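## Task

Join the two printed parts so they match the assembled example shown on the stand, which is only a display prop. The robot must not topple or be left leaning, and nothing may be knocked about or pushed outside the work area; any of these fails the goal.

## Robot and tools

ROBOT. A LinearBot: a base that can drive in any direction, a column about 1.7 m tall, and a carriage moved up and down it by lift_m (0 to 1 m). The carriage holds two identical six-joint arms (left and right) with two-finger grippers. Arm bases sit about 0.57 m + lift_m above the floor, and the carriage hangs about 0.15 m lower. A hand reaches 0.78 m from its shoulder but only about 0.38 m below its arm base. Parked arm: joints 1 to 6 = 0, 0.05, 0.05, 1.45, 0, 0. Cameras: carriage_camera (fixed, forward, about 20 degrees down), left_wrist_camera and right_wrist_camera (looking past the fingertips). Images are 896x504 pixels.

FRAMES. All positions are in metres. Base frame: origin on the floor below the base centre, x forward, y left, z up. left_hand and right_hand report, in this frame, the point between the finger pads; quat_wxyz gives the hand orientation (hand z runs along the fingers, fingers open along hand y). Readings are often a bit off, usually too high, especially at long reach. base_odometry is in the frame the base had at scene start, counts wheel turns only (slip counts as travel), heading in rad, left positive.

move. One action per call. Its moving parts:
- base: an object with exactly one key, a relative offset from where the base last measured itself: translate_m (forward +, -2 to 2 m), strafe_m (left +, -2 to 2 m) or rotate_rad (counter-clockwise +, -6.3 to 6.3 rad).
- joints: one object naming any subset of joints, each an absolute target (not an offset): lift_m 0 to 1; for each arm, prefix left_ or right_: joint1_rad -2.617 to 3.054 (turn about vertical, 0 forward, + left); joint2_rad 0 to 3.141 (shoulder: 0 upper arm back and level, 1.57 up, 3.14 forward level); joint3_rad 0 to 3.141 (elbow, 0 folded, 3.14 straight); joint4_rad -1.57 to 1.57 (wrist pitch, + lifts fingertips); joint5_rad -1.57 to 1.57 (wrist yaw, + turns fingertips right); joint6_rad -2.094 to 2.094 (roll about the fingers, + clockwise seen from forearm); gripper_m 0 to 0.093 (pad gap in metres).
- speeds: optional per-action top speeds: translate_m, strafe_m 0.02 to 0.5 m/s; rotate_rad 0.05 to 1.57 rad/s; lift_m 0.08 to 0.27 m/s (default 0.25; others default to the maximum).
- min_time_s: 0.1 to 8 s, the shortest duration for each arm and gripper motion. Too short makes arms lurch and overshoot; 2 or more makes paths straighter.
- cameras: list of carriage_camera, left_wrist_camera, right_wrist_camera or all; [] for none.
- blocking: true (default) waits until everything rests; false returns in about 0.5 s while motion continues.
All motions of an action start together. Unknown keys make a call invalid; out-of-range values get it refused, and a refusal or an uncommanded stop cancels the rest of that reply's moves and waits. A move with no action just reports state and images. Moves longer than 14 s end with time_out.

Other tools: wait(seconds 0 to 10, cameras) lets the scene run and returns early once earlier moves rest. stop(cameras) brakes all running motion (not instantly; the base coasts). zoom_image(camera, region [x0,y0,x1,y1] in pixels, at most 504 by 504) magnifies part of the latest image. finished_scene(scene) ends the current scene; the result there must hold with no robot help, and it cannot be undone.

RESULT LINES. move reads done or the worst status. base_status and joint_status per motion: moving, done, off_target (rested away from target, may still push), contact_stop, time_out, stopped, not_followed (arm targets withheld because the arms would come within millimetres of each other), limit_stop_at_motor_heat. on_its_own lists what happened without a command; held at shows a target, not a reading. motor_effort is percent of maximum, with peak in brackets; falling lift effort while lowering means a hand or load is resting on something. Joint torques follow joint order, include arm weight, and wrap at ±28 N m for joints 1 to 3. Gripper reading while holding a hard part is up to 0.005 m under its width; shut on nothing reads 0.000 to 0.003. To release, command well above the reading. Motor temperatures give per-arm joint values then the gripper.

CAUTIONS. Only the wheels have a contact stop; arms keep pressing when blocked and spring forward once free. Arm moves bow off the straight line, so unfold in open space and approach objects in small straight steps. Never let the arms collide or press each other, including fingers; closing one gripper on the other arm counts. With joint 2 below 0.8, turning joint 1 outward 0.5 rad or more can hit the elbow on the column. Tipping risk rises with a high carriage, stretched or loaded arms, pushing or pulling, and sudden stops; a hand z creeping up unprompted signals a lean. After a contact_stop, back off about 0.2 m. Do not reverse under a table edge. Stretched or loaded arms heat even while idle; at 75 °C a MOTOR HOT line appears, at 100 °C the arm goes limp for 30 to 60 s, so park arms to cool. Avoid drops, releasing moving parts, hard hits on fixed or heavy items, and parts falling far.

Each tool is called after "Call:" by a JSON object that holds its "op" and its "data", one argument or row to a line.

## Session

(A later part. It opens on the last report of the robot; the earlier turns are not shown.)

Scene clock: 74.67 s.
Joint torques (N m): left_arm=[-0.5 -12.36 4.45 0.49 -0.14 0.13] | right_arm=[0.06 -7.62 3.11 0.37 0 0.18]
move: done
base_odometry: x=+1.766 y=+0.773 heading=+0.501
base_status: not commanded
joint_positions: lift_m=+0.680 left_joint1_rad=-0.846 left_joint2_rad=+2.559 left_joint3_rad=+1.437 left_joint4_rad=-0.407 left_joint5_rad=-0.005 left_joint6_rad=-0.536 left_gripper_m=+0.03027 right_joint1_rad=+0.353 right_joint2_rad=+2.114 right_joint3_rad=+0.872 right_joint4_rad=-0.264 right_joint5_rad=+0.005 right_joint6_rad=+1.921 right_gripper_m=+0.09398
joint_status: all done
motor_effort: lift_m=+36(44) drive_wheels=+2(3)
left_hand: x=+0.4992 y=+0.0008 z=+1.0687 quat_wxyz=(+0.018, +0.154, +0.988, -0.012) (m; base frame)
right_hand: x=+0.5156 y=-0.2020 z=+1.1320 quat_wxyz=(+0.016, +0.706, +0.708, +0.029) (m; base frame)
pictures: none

Call:
{"op": "move", "data": {
  "joints": {"right_joint1_rad": 0.21, "right_joint2_rad": 1.816, "right_joint3_rad": 0.818, "right_joint4_rad": -0.502, "right_joint6_rad": 1.78},
  "min_time_s": 1
}}

Call:
{"op": "move", "data": {
  "joints": {"left_joint1_rad": -0.5, "left_joint2_rad": 3.06, "left_joint3_rad": 1.294, "left_joint4_rad": 1.466, "left_joint5_rad": 1.07},
  "min_time_s": 2.5,
  "cameras": ["all"]
}}

Scene clock: 76.40 s.
Joint torques (N m): left_arm=[-0.47 -12.34 4.48 0.46 -0.14 0.13] | right_arm=[-0.73 -10.06 3.58 0.16 -0.03 -0.05]
move: done
base_odometry: x=+1.766 y=+0.773 heading=+0.501
base_status: not commanded
joint_positions: lift_m=+0.680 left_joint1_rad=-0.846 left_joint2_rad=+2.559 left_joint3_rad=+1.437 left_joint4_rad=-0.407 left_joint5_rad=-0.005 left_joint6_rad=-0.536 left_gripper_m=+0.03027 right_joint1_rad=+0.214 right_joint2_rad=+1.851 right_joint3_rad=+0.820 right_joint4_rad=-0.490 right_joint5_rad=+0.005 right_joint6_rad=+1.790 right_gripper_m=+0.09398
joint_status: all done
motor_effort: lift_m=+37(38) drive_wheels=+1(2)
left_hand: x=+0.4992 y=+0.0008 z=+1.0687 quat_wxyz=(+0.018, +0.154, +0.988, -0.012) (m; base frame)
right_hand: x=+0.5024 y=-0.2486 z=+1.1925 quat_wxyz=(+0.015, +0.709, +0.705, +0.020) (m; base frame)
pictures: none

Scene clock: 79.33 s.
Joint torques (N m): left_arm=[0.51 -10.58 2.03 1.87 0.27 0.19] | right_arm=[-0.53 -9.99 3.56 0.16 -0.05 -0.02]
move: done
base_odometry: x=+1.766 y=+0.773 heading=+0.501
base_status: not commanded
joint_positions: lift_m=+0.680 left_joint1_rad=-0.508 left_joint2_rad=+3.059 left_joint3_rad=+1.295 left_joint4_rad=+1.433 left_joint5_rad=+1.050 left_joint6_rad=-0.536 left_gripper_m=+0.03027 right_joint1_rad=+0.214 right_joint2_rad=+1.851 right_joint3_rad=+0.820 right_joint4_rad=-0.492 right_joint5_rad=+0.005 right_joint6_rad=+1.789 right_gripper_m=+0.09398
joint_status: all done
motor_effort: lift_m=+35(38) drive_wheels=+2(2)
left_hand: x=+0.5427 y=-0.0413 z=+1.0835 quat_wxyz=(+0.232, +0.281, +0.708, -0.604) (m; base frame)
right_hand: x=+0.5020 y=-0.2487 z=+1.1925 quat_wxyz=(+0.015, +0.708, +0.705, +0.019) (m; base frame)
pictures: carriage_camera, left_wrist_camera, right_wrist_camera

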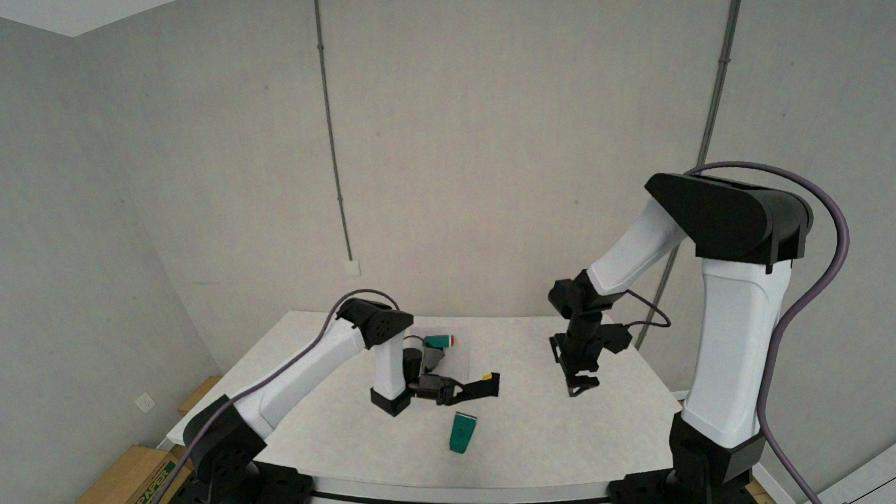

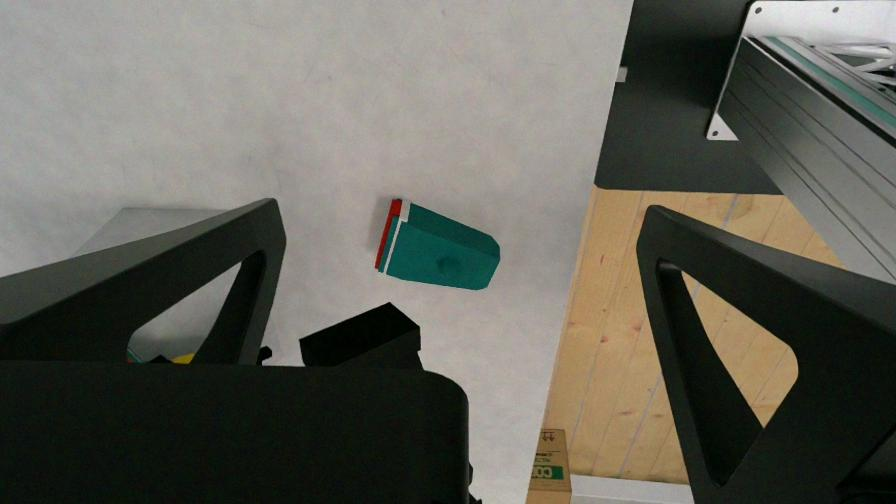

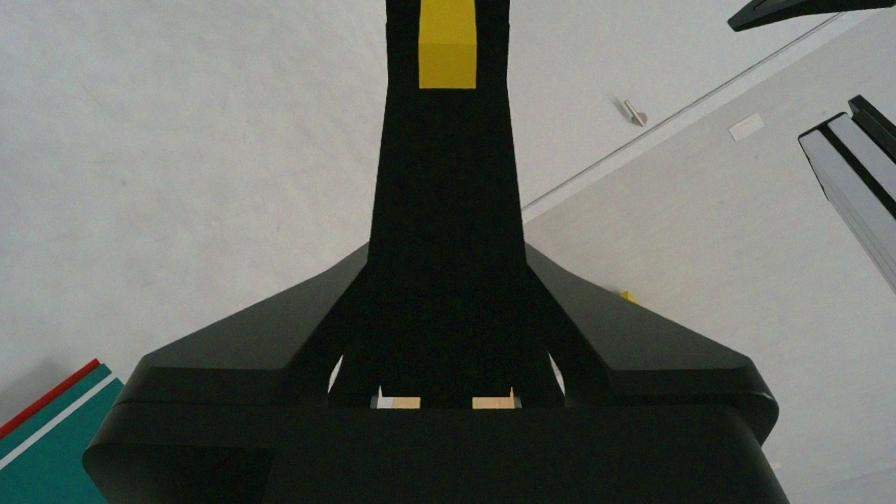

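Call:
{"op": "zoom_image", "data": {
  "camera": "left_wrist_camera",
  "region": [290, 290, 440, 380]
}}

Call:
{"op": "zoom_image", "data": {
  "camera": "left_wrist_camera",
  "region": [360, 185, 520, 300]
}}

Call:
{"op": "zoom_image", "data": {
  "camera": "carriage_camera",
  "region": [430, 340, 520, 460]
}}

Scaled by 3.360 from the camera's 896x504 image, which has a finer 1280x720 frame.

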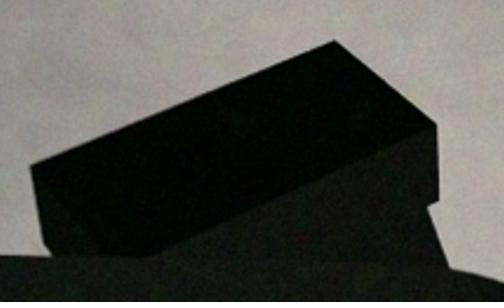

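Scaled by 3.150 from the camera's 896x504 image, which has a finer 1280x720 frame.

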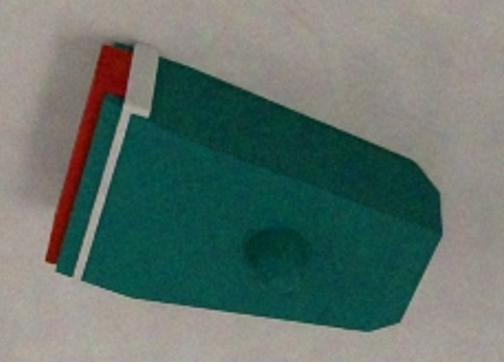

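Scaled by 4.200 from the camera's 896x504 image, which has a finer 1280x720 frame.

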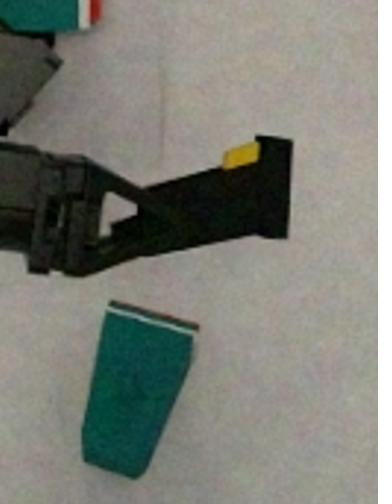

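Call:
{"op": "zoom_image", "data": {
  "camera": "left_wrist_camera",
  "region": [298, 300, 424, 366]
}}

Call:
{"op": "zoom_image", "data": {
  "camera": "left_wrist_camera",
  "region": [335, 315, 395, 350]
}}

Scaled by 4.000 from the camera's 896x504 image, which has a finer 1280x720 frame.

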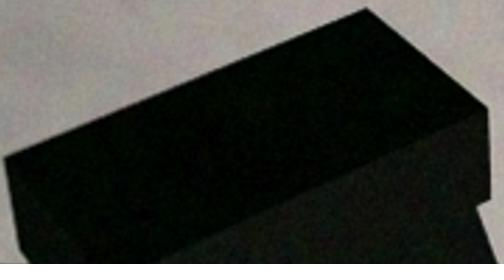

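Scaled by 8.400 from the camera's 896x504 image, which has a finer 1280x720 frame.

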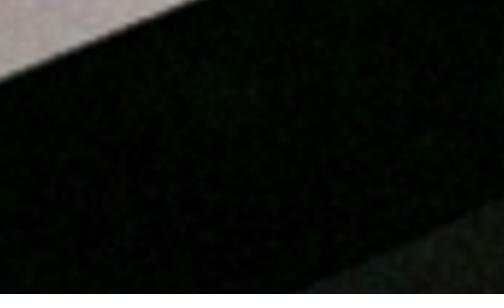

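Call:
{"op": "zoom_image", "data": {
  "camera": "left_wrist_camera",
  "region": [425, 245, 475, 290]
}}

Call:
{"op": "zoom_image", "data": {
  "camera": "left_wrist_camera",
  "region": [370, 190, 510, 295]
}}

Scaled by 10.080 from the camera's 896x504 image, which has a finer 1280x720 frame.

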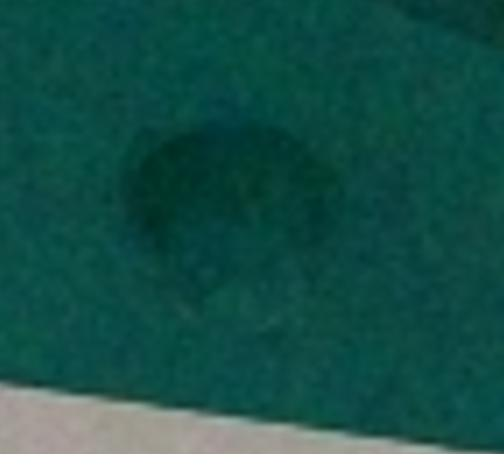

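Scaled by 3.600 from the camera's 896x504 image, which has a finer 1280x720 frame.

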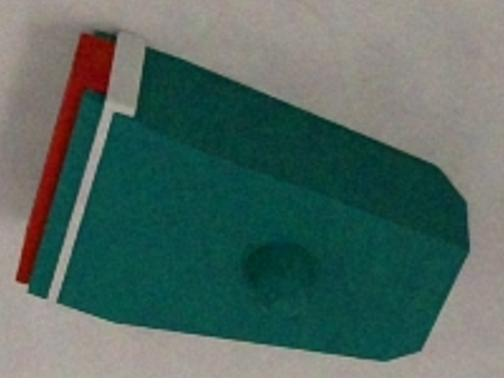

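Call:
{"op": "move", "data": {
  "joints": {"left_joint1_rad": -0.846, "left_joint2_rad": 2.562, "left_joint3_rad": 1.485, "left_joint4_rad": -0.419, "left_joint5_rad": 0.0},
  "min_time_s": 2.5
}}

Call:
{"op": "move", "data": {
  "joints": {"right_joint1_rad": 0.357, "right_joint2_rad": 2.114, "right_joint3_rad": 0.875, "right_joint4_rad": -0.261, "right_joint6_rad": 1.93, "lift_m": 0.592},
  "min_time_s": 1,
  "speeds": {"lift_m": 0.1},
  "cameras": ["left_wrist_camera", "right_wrist_camera"]
}}

Call:
{"op": "zoom_image", "data": {
  "camera": "left_wrist_camera",
  "region": [340, 220, 560, 400]
}}

Call:
{"op": "zoom_image", "data": {
  "camera": "right_wrist_camera",
  "region": [320, 0, 580, 180]
}}

Scene clock: 97.20 s.
Joint torques (N m): left_arm=[-0.84 -16.31 5.71 0.31 -0.32 0.13] | right_arm=[-0.83 -9.88 3.48 0.2 -0.03 0.01]
move: done
base_odometry: x=+1.766 y=+0.773 heading=+0.501
base_status: not commanded
joint_positions: lift_m=+0.680 left_joint1_rad=-0.838 left_joint2_rad=+2.612 left_joint3_rad=+1.464 left_joint4_rad=-0.414 left_joint5_rad=+0.015 left_joint6_rad=-0.536 left_gripper_m=+0.03026 right_joint1_rad=+0.214 right_joint2_rad=+1.851 right_joint3_rad=+0.820 right_joint4_rad=-0.492 right_joint5_rad=+0.005 right_joint6_rad=+1.789 right_gripper_m=+0.09398
joint_status: all done
motor_effort: lift_m=+36(38) drive_wheels=+2(2)
left_hand: x=+0.4951 y=+0.0049 z=+1.0525 quat_wxyz=(-0.001, +0.151, +0.989, -0.009) (m; base frame)
right_hand: x=+0.5020 y=-0.2487 z=+1.1925 quat_wxyz=(+0.015, +0.708, +0.705, +0.019) (m; base frame)
pictures: none

Scene clock: 98.57 s.
Joint torques (N m): left_arm=[-0.53 -14.69 5.35 0.39 -0.3 0.12] | right_arm=[-0.02 -6.98 4.36 0.39 -0.07 0.13]
move: done
base_odometry: x=+1.766 y=+0.773 heading=+0.501
base_status: not commanded
joint_positions: lift_m=+0.592 left_joint1_rad=-0.841 left_joint2_rad=+2.595 left_joint3_rad=+1.470 left_joint4_rad=-0.423 left_joint5_rad=+0.009 left_joint6_rad=-0.535 left_gripper_m=+0.03026 right_joint1_rad=+0.353 right_joint2_rad=+2.107 right_joint3_rad=+0.859 right_joint4_rad=-0.278 right_joint5_rad=+0.004 right_joint6_rad=+1.919 right_gripper_m=+0.09398
joint_status: all done
motor_effort: lift_m=+30(32) drive_wheels=+2(3)
left_hand: x=+0.4989 y=+0.0006 z=+0.9725 quat_wxyz=(+0.006, +0.152, +0.988, -0.011) (m; base frame)
right_hand: x=+0.5082 y=-0.2049 z=+1.0440 quat_wxyz=(+0.011, +0.706, +0.708, +0.019) (m; base frame)
pictures: left_wrist_camera, right_wrist_camera

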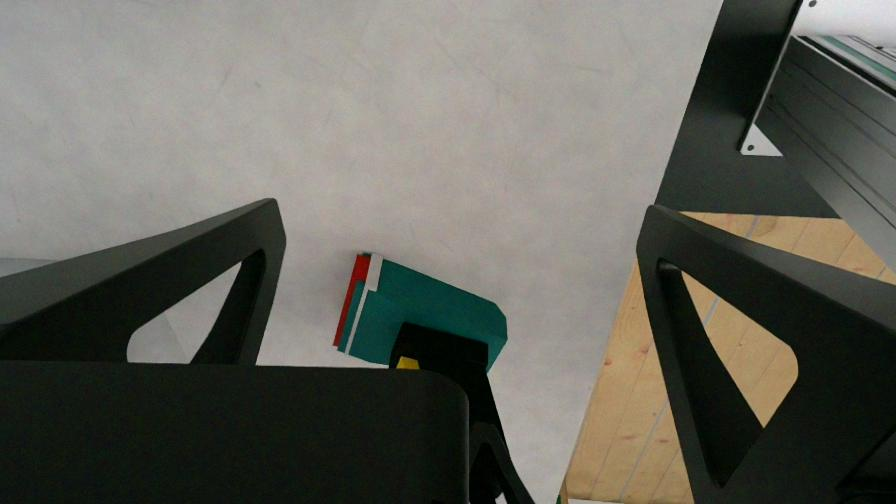

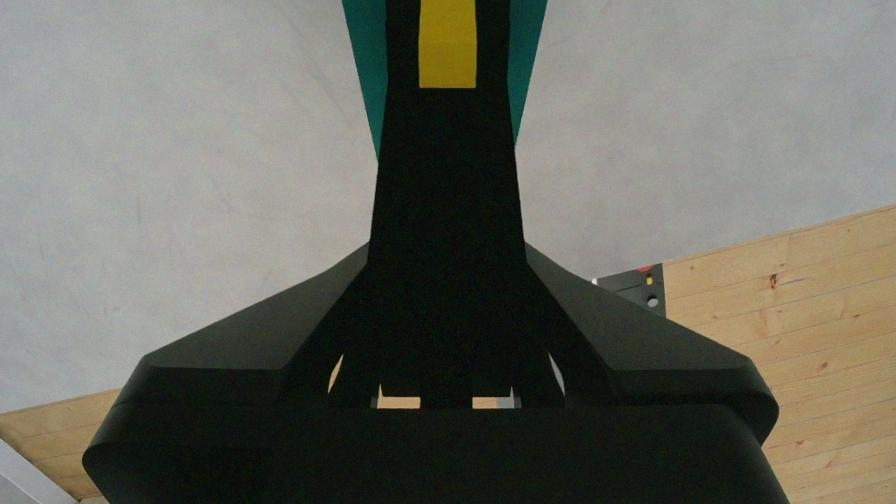

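Scaled by 2.291 from the camera's 896x504 image, which has a finer 1280x720 frame.

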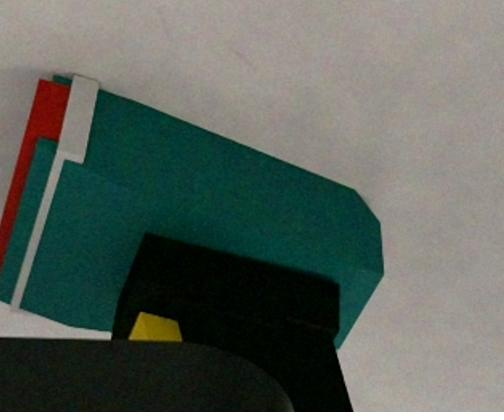

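Scaled by 1.938 from the camera's 896x504 image, which has a finer 1280x720 frame.

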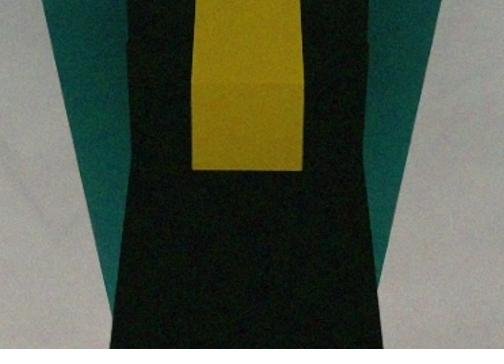

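Call:
{"op": "move", "data": {
  "joints": {"lift_m": 0.586},
  "speeds": {"lift_m": 0.08},
  "cameras": ["left_wrist_camera", "right_wrist_camera"]
}}

Call:
{"op": "zoom_image", "data": {
  "camera": "left_wrist_camera",
  "region": [340, 220, 560, 400]
}}

Scene clock: 99.43 s.
Joint torques (N m): left_arm=[-0.32 -13.33 5.42 0.55 -0.28 0.12] | right_arm=[0.29 -7.12 3.95 0.44 -0.06 0.21]
move: done
base_odometry: x=+1.766 y=+0.773 heading=+0.501
base_status: not commanded
joint_positions: lift_m=+0.586 left_joint1_rad=-0.843 left_joint2_rad=+2.581 left_joint3_rad=+1.470 left_joint4_rad=-0.440 left_joint5_rad=+0.006 left_joint6_rad=-0.535 left_gripper_m=+0.03026 right_joint1_rad=+0.353 right_joint2_rad=+2.108 right_joint3_rad=+0.861 right_joint4_rad=-0.274 right_joint5_rad=+0.004 right_joint6_rad=+1.921 right_gripper_m=+0.09398
joint_status: all done
motor_effort: lift_m=+31(31) drive_wheels=+2(3)
left_hand: x=+0.4986 y=+0.0005 z=+0.9717 quat_wxyz=(+0.006, +0.153, +0.988, -0.009) (m; base frame)
right_hand: x=+0.5098 y=-0.2043 z=+1.0382 quat_wxyz=(+0.012, +0.706, +0.708, +0.022) (m; base frame)
pictures: left_wrist_camera, right_wrist_camera

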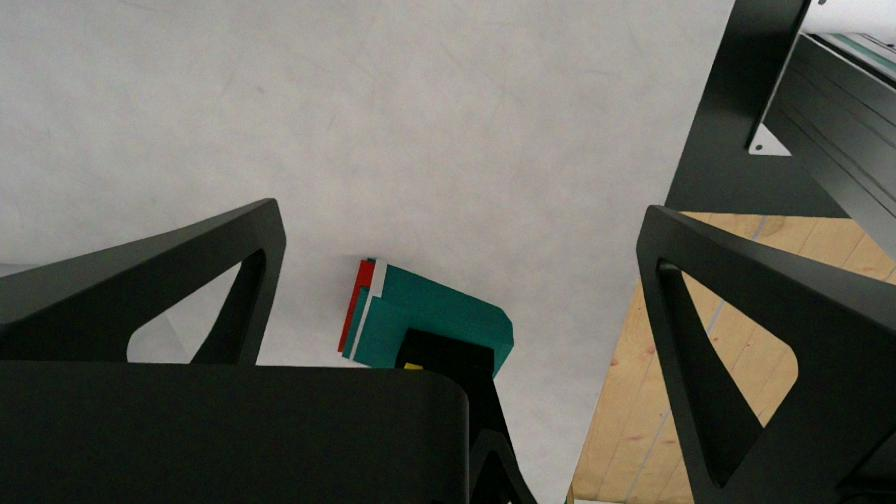

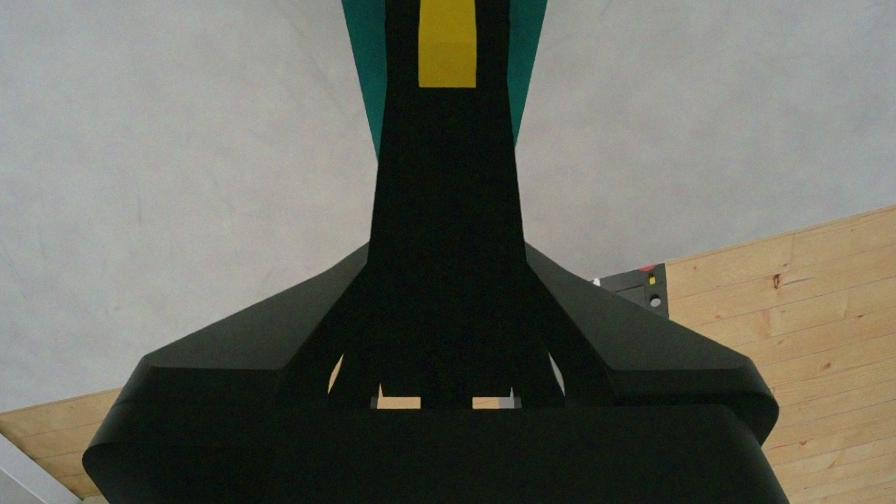

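Scaled by 2.291 from the camera's 896x504 image, which has a finer 1280x720 frame.

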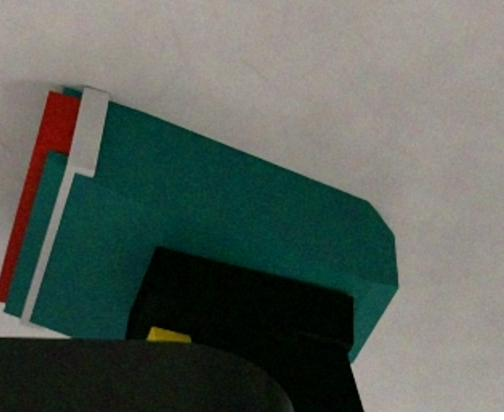

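Call:
{"op": "move", "data": {
  "joints": {"lift_m": 0.594},
  "speeds": {"lift_m": 0.08}
}}

Call:
{"op": "move", "data": {
  "joints": {"left_joint1_rad": -0.815},
  "min_time_s": 0.6,
  "cameras": ["left_wrist_camera", "right_wrist_camera"]
}}

Call:
{"op": "zoom_image", "data": {
  "camera": "left_wrist_camera",
  "region": [340, 220, 560, 400]
}}

Call:
{"op": "zoom_image", "data": {
  "camera": "right_wrist_camera",
  "region": [320, 0, 580, 180]
}}

Scene clock: 100.43 s.
Joint torques (N m): left_arm=[-0.42 -13.38 5.18 0.51 -0.26 0.12] | right_arm=[0.08 -7.3 3.88 0.41 -0.07 0.21]
Motor temperatures (°C): left_arm=[26 47 38 34 29 26 26] | right_arm=[28 36 41 32 25 23 27]
move: done
base_odometry: x=+1.766 y=+0.773 heading=+0.501
base_status: not commanded
joint_positions: lift_m=+0.594 left_joint1_rad=-0.843 left_joint2_rad=+2.581 left_joint3_rad=+1.474 left_joint4_rad=-0.433 left_joint5_rad=+0.006 left_joint6_rad=-0.535 left_gripper_m=+0.03026 right_joint1_rad=+0.353 right_joint2_rad=+2.109 right_joint3_rad=+0.864 right_joint4_rad=-0.271 right_joint5_rad=+0.004 right_joint6_rad=+1.921 right_gripper_m=+0.09398
joint_status: all done
motor_effort: lift_m=+37(42) drive_wheels=+2(4)
left_hand: x=+0.5007 y=-0.0018 z=+0.9798 quat_wxyz=(+0.010, +0.153, +0.988, -0.012) (m; base frame)
right_hand: x=+0.5114 y=-0.2036 z=+1.0460 quat_wxyz=(+0.013, +0.706, +0.708, +0.024) (m; base frame)
pictures: none

Scene clock: 101.33 s.
Joint torques (N m): left_arm=[0.73 -13.41 5.15 0.5 -0.27 0.13] | right_arm=[-0.03 -7.25 3.78 0.42 -0.03 0.19]
move: done
base_odometry: x=+1.766 y=+0.773 heading=+0.501
base_status: not commanded
joint_positions: lift_m=+0.594 left_joint1_rad=-0.826 left_joint2_rad=+2.581 left_joint3_rad=+1.474 left_joint4_rad=-0.433 left_joint5_rad=+0.006 left_joint6_rad=-0.535 left_gripper_m=+0.03026 right_joint1_rad=+0.353 right_joint2_rad=+2.109 right_joint3_rad=+0.864 right_joint4_rad=-0.271 right_joint5_rad=+0.004 right_joint6_rad=+1.921 right_gripper_m=+0.09398
joint_status: all done
motor_effort: lift_m=+34(38) drive_wheels=+2(3)
left_hand: x=+0.5058 y=+0.0028 z=+0.9798 quat_wxyz=(+0.010, +0.145, +0.989, -0.012) (m; base frame)
right_hand: x=+0.5114 y=-0.2036 z=+1.0460 quat_wxyz=(+0.013, +0.706, +0.708, +0.024) (m; base frame)
pictures: left_wrist_camera, right_wrist_camera

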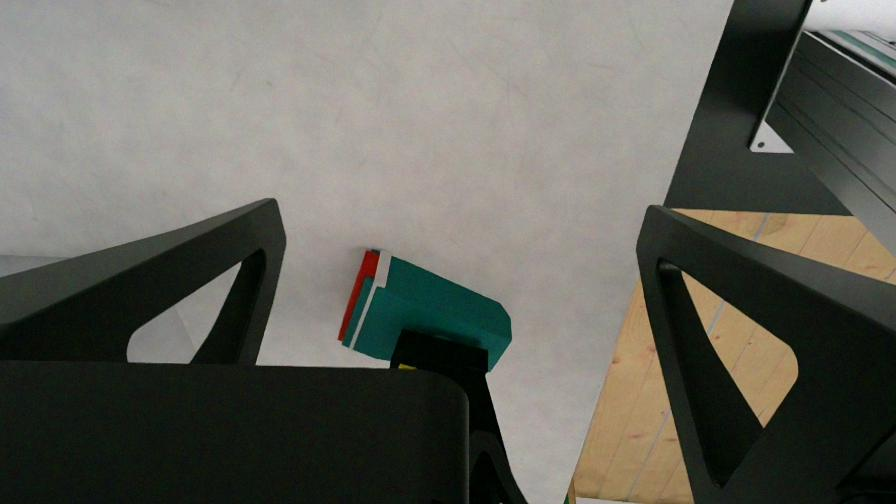

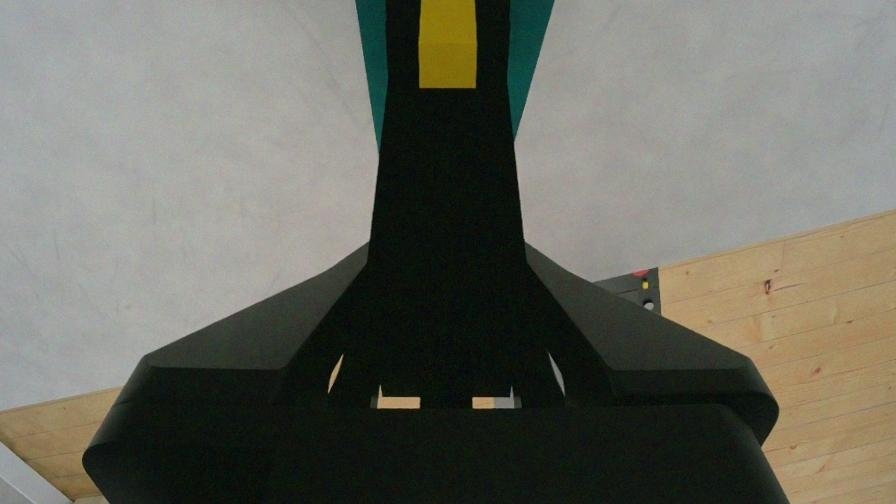

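Scaled by 2.291 from the camera's 896x504 image, which has a finer 1280x720 frame.

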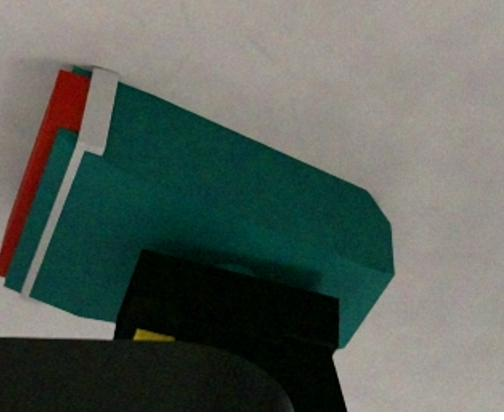

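Scaled by 1.938 from the camera's 896x504 image, which has a finer 1280x720 frame.

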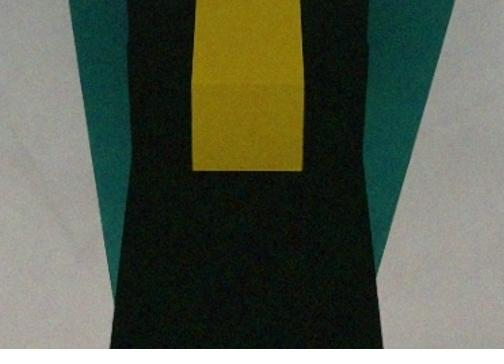

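Call:
{"op": "move", "data": {
  "joints": {"left_joint1_rad": -0.785},
  "min_time_s": 0.8,
  "cameras": ["left_wrist_camera", "right_wrist_camera"]
}}

Call:
{"op": "zoom_image", "data": {
  "camera": "left_wrist_camera",
  "region": [340, 220, 560, 400]
}}

Call:
{"op": "zoom_image", "data": {
  "camera": "right_wrist_camera",
  "region": [320, 0, 580, 180]
}}

Scene clock: 103.20 s.
Joint torques (N m): left_arm=[0.68 -13.41 5.15 0.5 -0.28 0.12] | right_arm=[0.17 -7.27 3.86 0.38 -0.08 0.16]
move: done
base_odometry: x=+1.766 y=+0.773 heading=+0.501
base_status: not commanded
joint_positions: lift_m=+0.594 left_joint1_rad=-0.796 left_joint2_rad=+2.581 left_joint3_rad=+1.474 left_joint4_rad=-0.433 left_joint5_rad=+0.006 left_joint6_rad=-0.535 left_gripper_m=+0.03026 right_joint1_rad=+0.353 right_joint2_rad=+2.109 right_joint3_rad=+0.864 right_joint4_rad=-0.271 right_joint5_rad=+0.004 right_joint6_rad=+1.921 right_gripper_m=+0.09398
joint_status: all done
motor_effort: lift_m=+38(38) drive_wheels=+2(2)
left_hand: x=+0.5149 y=+0.0114 z=+0.9798 quat_wxyz=(+0.010, +0.130, +0.991, -0.012) (m; base frame)
right_hand: x=+0.5114 y=-0.2036 z=+1.0460 quat_wxyz=(+0.013, +0.706, +0.708, +0.024) (m; base frame)
pictures: left_wrist_camera, right_wrist_camera

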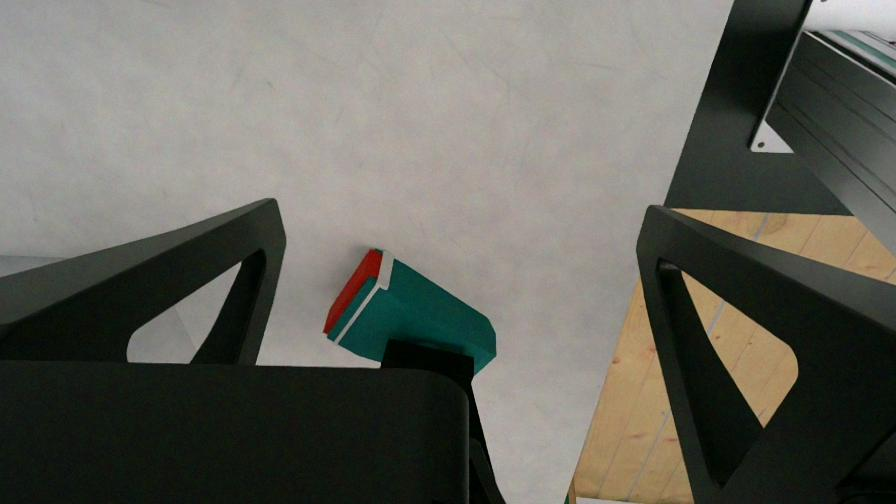

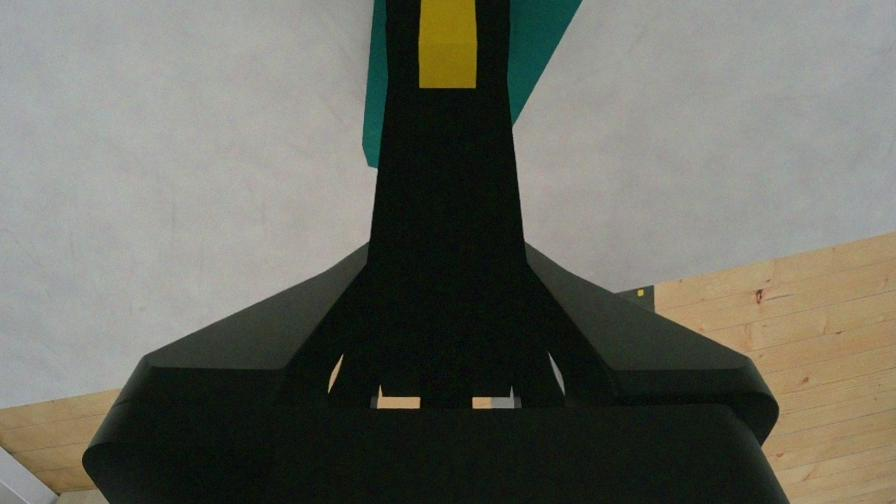

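Scaled by 2.291 from the camera's 896x504 image, which has a finer 1280x720 frame.

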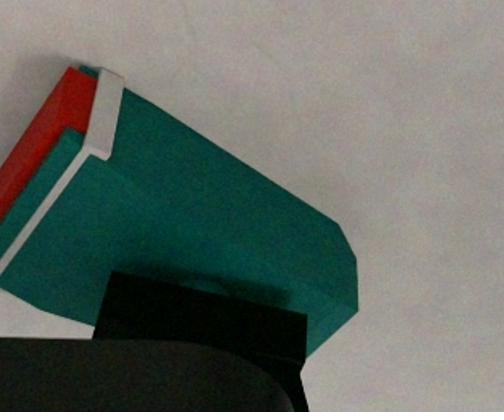

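Scaled by 1.938 from the camera's 896x504 image, which has a finer 1280x720 frame.

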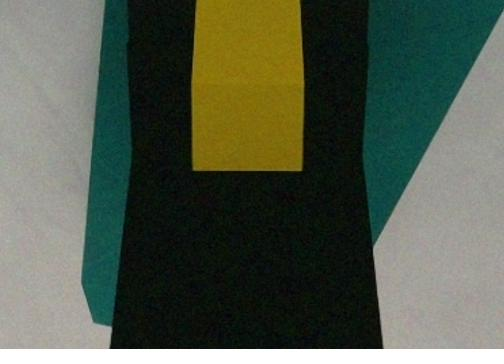

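Call:
{"op": "move", "data": {
  "joints": {"lift_m": 0.63},
  "speeds": {"lift_m": 0.1}
}}

Call:
{"op": "move", "data": {
  "joints": {"left_joint1_rad": -0.772, "left_joint2_rad": 2.554, "left_joint3_rad": 1.466, "left_joint4_rad": -0.407, "left_joint6_rad": -0.227},
  "min_time_s": 1,
  "cameras": ["left_wrist_camera", "right_wrist_camera"]
}}

Call:
{"op": "zoom_image", "data": {
  "camera": "left_wrist_camera",
  "region": [300, 190, 540, 400]
}}

Call:
{"op": "zoom_image", "data": {
  "camera": "right_wrist_camera",
  "region": [320, 0, 580, 180]
}}

Scene clock: 104.53 s.
Joint torques (N m): left_arm=[0.46 -13.42 5.15 0.42 -0.27 0.13] | right_arm=[0.13 -7.32 3.85 0.38 0.02 0.16]
move: done
base_odometry: x=+1.766 y=+0.773 heading=+0.501
base_status: not commanded
joint_positions: lift_m=+0.630 left_joint1_rad=-0.793 left_joint2_rad=+2.581 left_joint3_rad=+1.474 left_joint4_rad=-0.425 left_joint5_rad=+0.006 left_joint6_rad=-0.535 left_gripper_m=+0.03026 right_joint1_rad=+0.353 right_joint2_rad=+2.110 right_joint3_rad=+0.864 right_joint4_rad=-0.269 right_joint5_rad=+0.004 right_joint6_rad=+1.921 right_gripper_m=+0.09398
joint_status: all done
motor_effort: lift_m=+36(44) drive_wheels=+2(3)
left_hand: x=+0.5173 y=+0.0106 z=+1.0160 quat_wxyz=(+0.013, +0.128, +0.992, -0.014) (m; base frame)
right_hand: x=+0.5119 y=-0.2034 z=+1.0819 quat_wxyz=(+0.014, +0.706, +0.708, +0.025) (m; base frame)
pictures: none

Scene clock: 105.93 s.
Joint torques (N m): left_arm=[0.59 -14.19 4.15 0.51 -0.24 0.16] | right_arm=[0.13 -7.38 3.85 0.27 -0.06 0.19]
move: done
base_odometry: x=+1.766 y=+0.773 heading=+0.501
base_status: not commanded
joint_positions: lift_m=+0.630 left_joint1_rad=-0.781 left_joint2_rad=+2.581 left_joint3_rad=+1.466 left_joint4_rad=-0.419 left_joint5_rad=+0.006 left_joint6_rad=-0.240 left_gripper_m=+0.03026 right_joint1_rad=+0.353 right_joint2_rad=+2.110 right_joint3_rad=+0.864 right_joint4_rad=-0.269 right_joint5_rad=+0.004 right_joint6_rad=+1.921 right_gripper_m=+0.09398
joint_status: all done
motor_effort: lift_m=+36(37) drive_wheels=+2(2)
left_hand: x=+0.5193 y=+0.0157 z=+1.0147 quat_wxyz=(+0.014, +0.267, +0.964, -0.012) (m; base frame)
right_hand: x=+0.5119 y=-0.2034 z=+1.0819 quat_wxyz=(+0.014, +0.706, +0.708, +0.025) (m; base frame)
pictures: left_wrist_camera, right_wrist_camera

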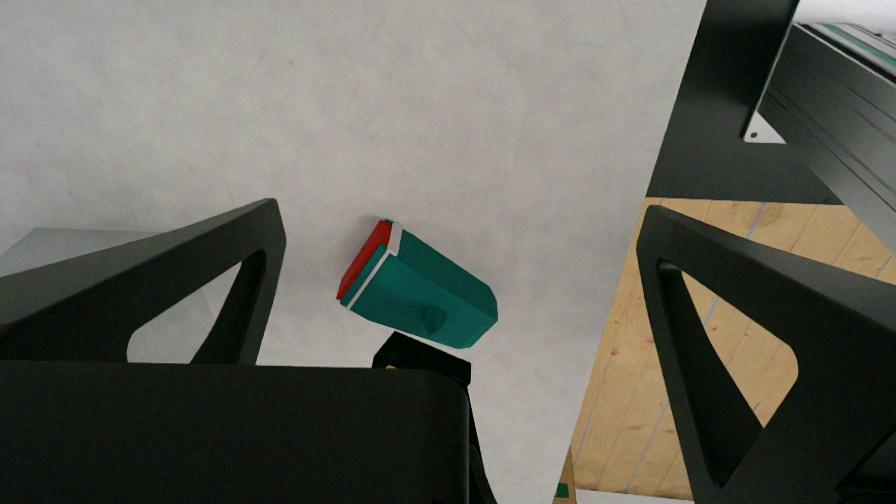

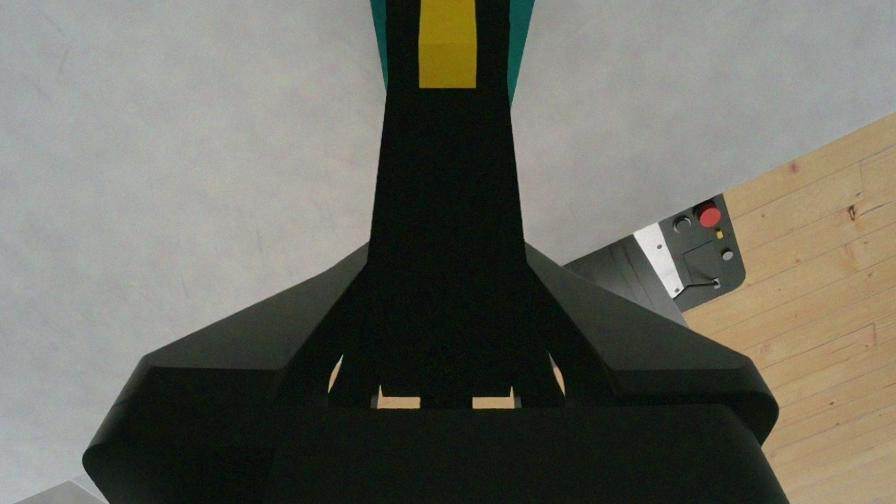

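Scaled by 2.100 from the camera's 896x504 image, which has a finer 1280x720 frame.

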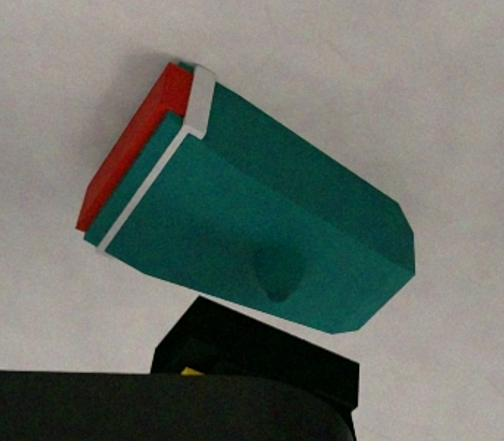

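Scaled by 1.938 from the camera's 896x504 image, which has a finer 1280x720 frame.

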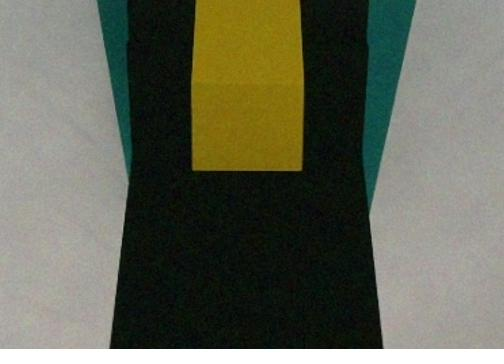

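Call:
{"op": "move", "data": {
  "joints": {"left_joint1_rad": -0.795, "left_joint2_rad": 2.549, "left_joint3_rad": 1.452, "left_joint4_rad": -0.399},
  "min_time_s": 0.6
}}

Call:
{"op": "move", "data": {
  "joints": {"lift_m": 0.602},
  "speeds": {"lift_m": 0.1},
  "cameras": ["left_wrist_camera", "right_wrist_camera"]
}}

Call:
{"op": "zoom_image", "data": {
  "camera": "left_wrist_camera",
  "region": [300, 190, 540, 400]
}}

Call:
{"op": "zoom_image", "data": {
  "camera": "right_wrist_camera",
  "region": [320, 0, 580, 180]
}}

Scene clock: 107.53 s.
Joint torques (N m): left_arm=[-0.8 -14.61 4.08 0.5 -0.24 0.16] | right_arm=[0.08 -7.5 3.99 0.39 0.01 0.16]
move: done
base_odometry: x=+1.766 y=+0.773 heading=+0.501
base_status: not commanded
joint_positions: lift_m=+0.630 left_joint1_rad=-0.786 left_joint2_rad=+2.581 left_joint3_rad=+1.452 left_joint4_rad=-0.412 left_joint5_rad=+0.006 left_joint6_rad=-0.239 left_gripper_m=+0.03026 right_joint1_rad=+0.353 right_joint2_rad=+2.110 right_joint3_rad=+0.864 right_joint4_rad=-0.269 right_joint5_rad=+0.004 right_joint6_rad=+1.921 right_gripper_m=+0.09398
joint_status: all done
motor_effort: lift_m=+34(37) drive_wheels=+1(2)
left_hand: x=+0.5147 y=+0.0170 z=+1.0124 quat_wxyz=(+0.011, +0.270, +0.963, -0.010) (m; base frame)
right_hand: x=+0.5119 y=-0.2034 z=+1.0819 quat_wxyz=(+0.014, +0.706, +0.708, +0.025) (m; base frame)
pictures: none

Scene clock: 108.20 s.
Joint torques (N m): left_arm=[-0.79 -14.32 4.44 0.46 -0.24 0.15] | right_arm=[0.12 -7.35 3.86 0.35 -0.11 0.17]
move: done
base_odometry: x=+1.766 y=+0.773 heading=+0.501
base_status: not commanded
joint_positions: lift_m=+0.602 left_joint1_rad=-0.786 left_joint2_rad=+2.580 left_joint3_rad=+1.448 left_joint4_rad=-0.406 left_joint5_rad=+0.006 left_joint6_rad=-0.239 left_gripper_m=+0.03026 right_joint1_rad=+0.353 right_joint2_rad=+2.111 right_joint3_rad=+0.865 right_joint4_rad=-0.268 right_joint5_rad=+0.004 right_joint6_rad=+1.921 right_gripper_m=+0.09398
joint_status: all done
motor_effort: lift_m=+32(33) drive_wheels=-3(4)
left_hand: x=+0.5147 y=+0.0170 z=+0.9847 quat_wxyz=(+0.013, +0.271, +0.963, -0.011) (m; base frame)
right_hand: x=+0.5121 y=-0.2033 z=+1.0540 quat_wxyz=(+0.014, +0.706, +0.708, +0.025) (m; base frame)
pictures: left_wrist_camera, right_wrist_camera

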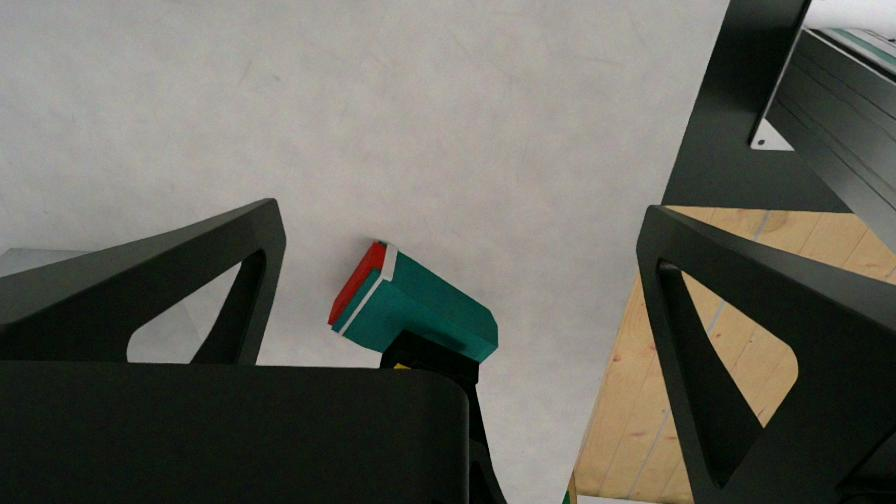

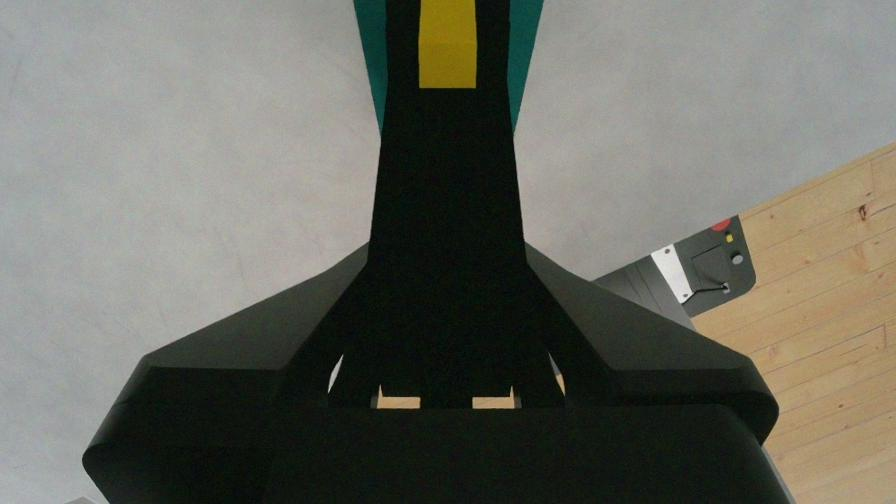

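Scaled by 2.100 from the camera's 896x504 image, which has a finer 1280x720 frame.

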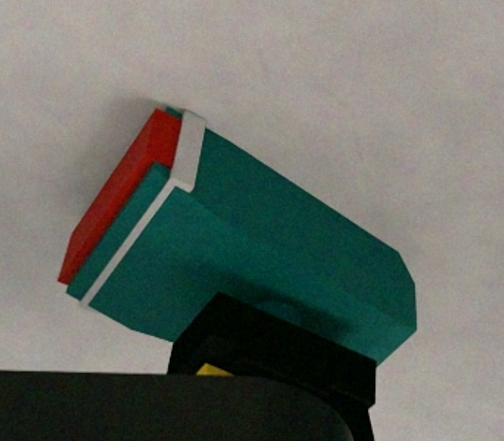

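Scaled by 1.938 from the camera's 896x504 image, which has a finer 1280x720 frame.

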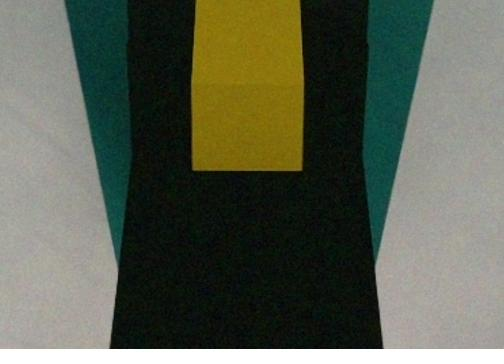

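Call:
{"op": "move", "data": {
  "joints": {"lift_m": 0.588},
  "speeds": {"lift_m": 0.08}
}}

Call:
{"op": "move", "data": {
  "joints": {"lift_m": 0.578},
  "speeds": {"lift_m": 0.08},
  "cameras": ["left_wrist_camera", "right_wrist_camera"]
}}

Call:
{"op": "zoom_image", "data": {
  "camera": "left_wrist_camera",
  "region": [300, 190, 540, 400]
}}

Call:
{"op": "zoom_image", "data": {
  "camera": "right_wrist_camera",
  "region": [320, 0, 580, 180]
}}

Scene clock: 109.77 s.
Joint torques (N m): left_arm=[-0.79 -14.27 4.56 0.45 -0.21 0.15] | right_arm=[0.09 -7.46 3.58 0.33 -0.1 0.15]
move: done
base_odometry: x=+1.766 y=+0.773 heading=+0.501
base_status: not commanded
joint_positions: lift_m=+0.588 left_joint1_rad=-0.786 left_joint2_rad=+2.578 left_joint3_rad=+1.448 left_joint4_rad=-0.407 left_joint5_rad=+0.005 left_joint6_rad=-0.238 left_gripper_m=+0.03026 right_joint1_rad=+0.353 right_joint2_rad=+2.111 right_joint3_rad=+0.865 right_joint4_rad=-0.267 right_joint5_rad=+0.004 right_joint6_rad=+1.921 right_gripper_m=+0.09398
joint_status: all done
motor_effort: lift_m=+32(33) drive_wheels=+2(3)
left_hand: x=+0.5151 y=+0.0170 z=+0.9713 quat_wxyz=(+0.014, +0.271, +0.963, -0.010) (m; base frame)
right_hand: x=+0.5125 y=-0.2031 z=+1.0401 quat_wxyz=(+0.014, +0.706, +0.708, +0.026) (m; base frame)
pictures: none

Scene clock: 110.27 s.
Joint torques (N m): left_arm=[-0.62 -11.93 4.55 0.72 -0.16 0.15] | right_arm=[-0.01 -7.51 3.69 0.37 -0.06 0.19]
move: done
base_odometry: x=+1.766 y=+0.773 heading=+0.501
base_status: not commanded
joint_positions: lift_m=+0.578 left_joint1_rad=-0.788 left_joint2_rad=+2.555 left_joint3_rad=+1.448 left_joint4_rad=-0.435 left_joint5_rad=+0.000 left_joint6_rad=-0.238 left_gripper_m=+0.03026 right_joint1_rad=+0.353 right_joint2_rad=+2.111 right_joint3_rad=+0.866 right_joint4_rad=-0.266 right_joint5_rad=+0.004 right_joint6_rad=+1.921 right_gripper_m=+0.09398
joint_status: all done
motor_effort: lift_m=+29(30) drive_wheels=+1(3)
left_hand: x=+0.5152 y=+0.0173 z=+0.9704 quat_wxyz=(+0.013, +0.271, +0.962, -0.007) (m; base frame)
right_hand: x=+0.5130 y=-0.2030 z=+1.0303 quat_wxyz=(+0.014, +0.706, +0.708, +0.026) (m; base frame)
pictures: left_wrist_camera, right_wrist_camera

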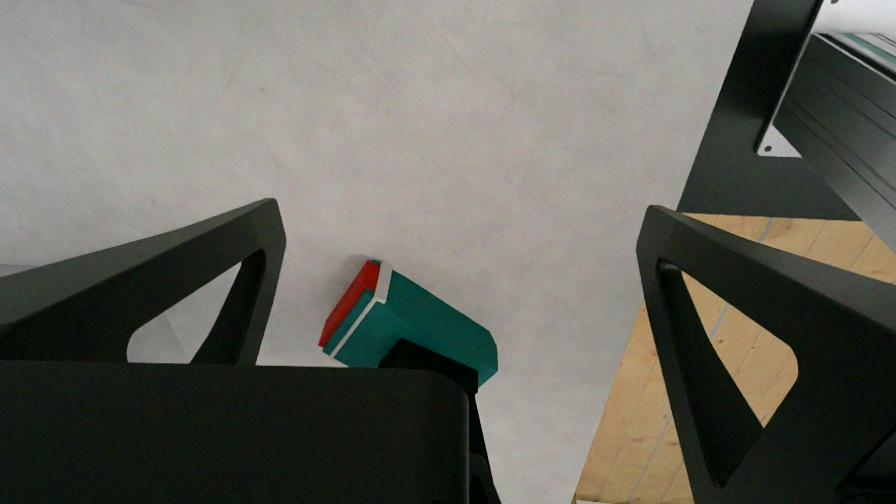

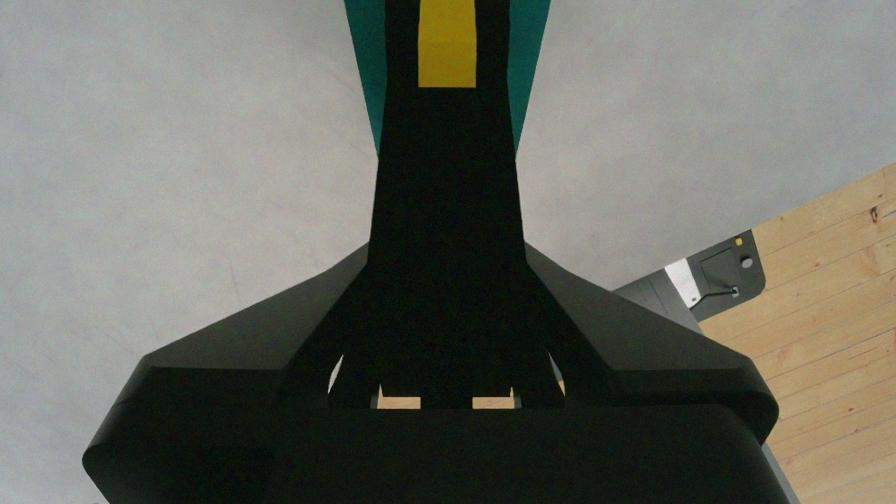

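Scaled by 2.100 from the camera's 896x504 image, which has a finer 1280x720 frame.

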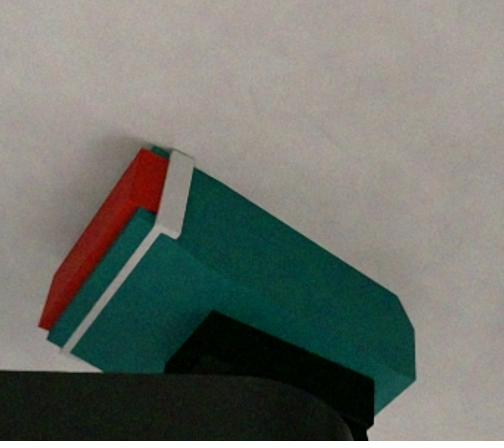

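Scaled by 1.938 from the camera's 896x504 image, which has a finer 1280x720 frame.

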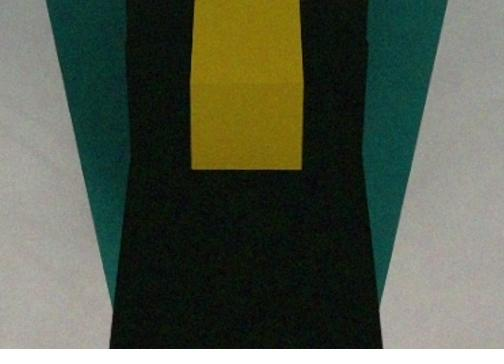

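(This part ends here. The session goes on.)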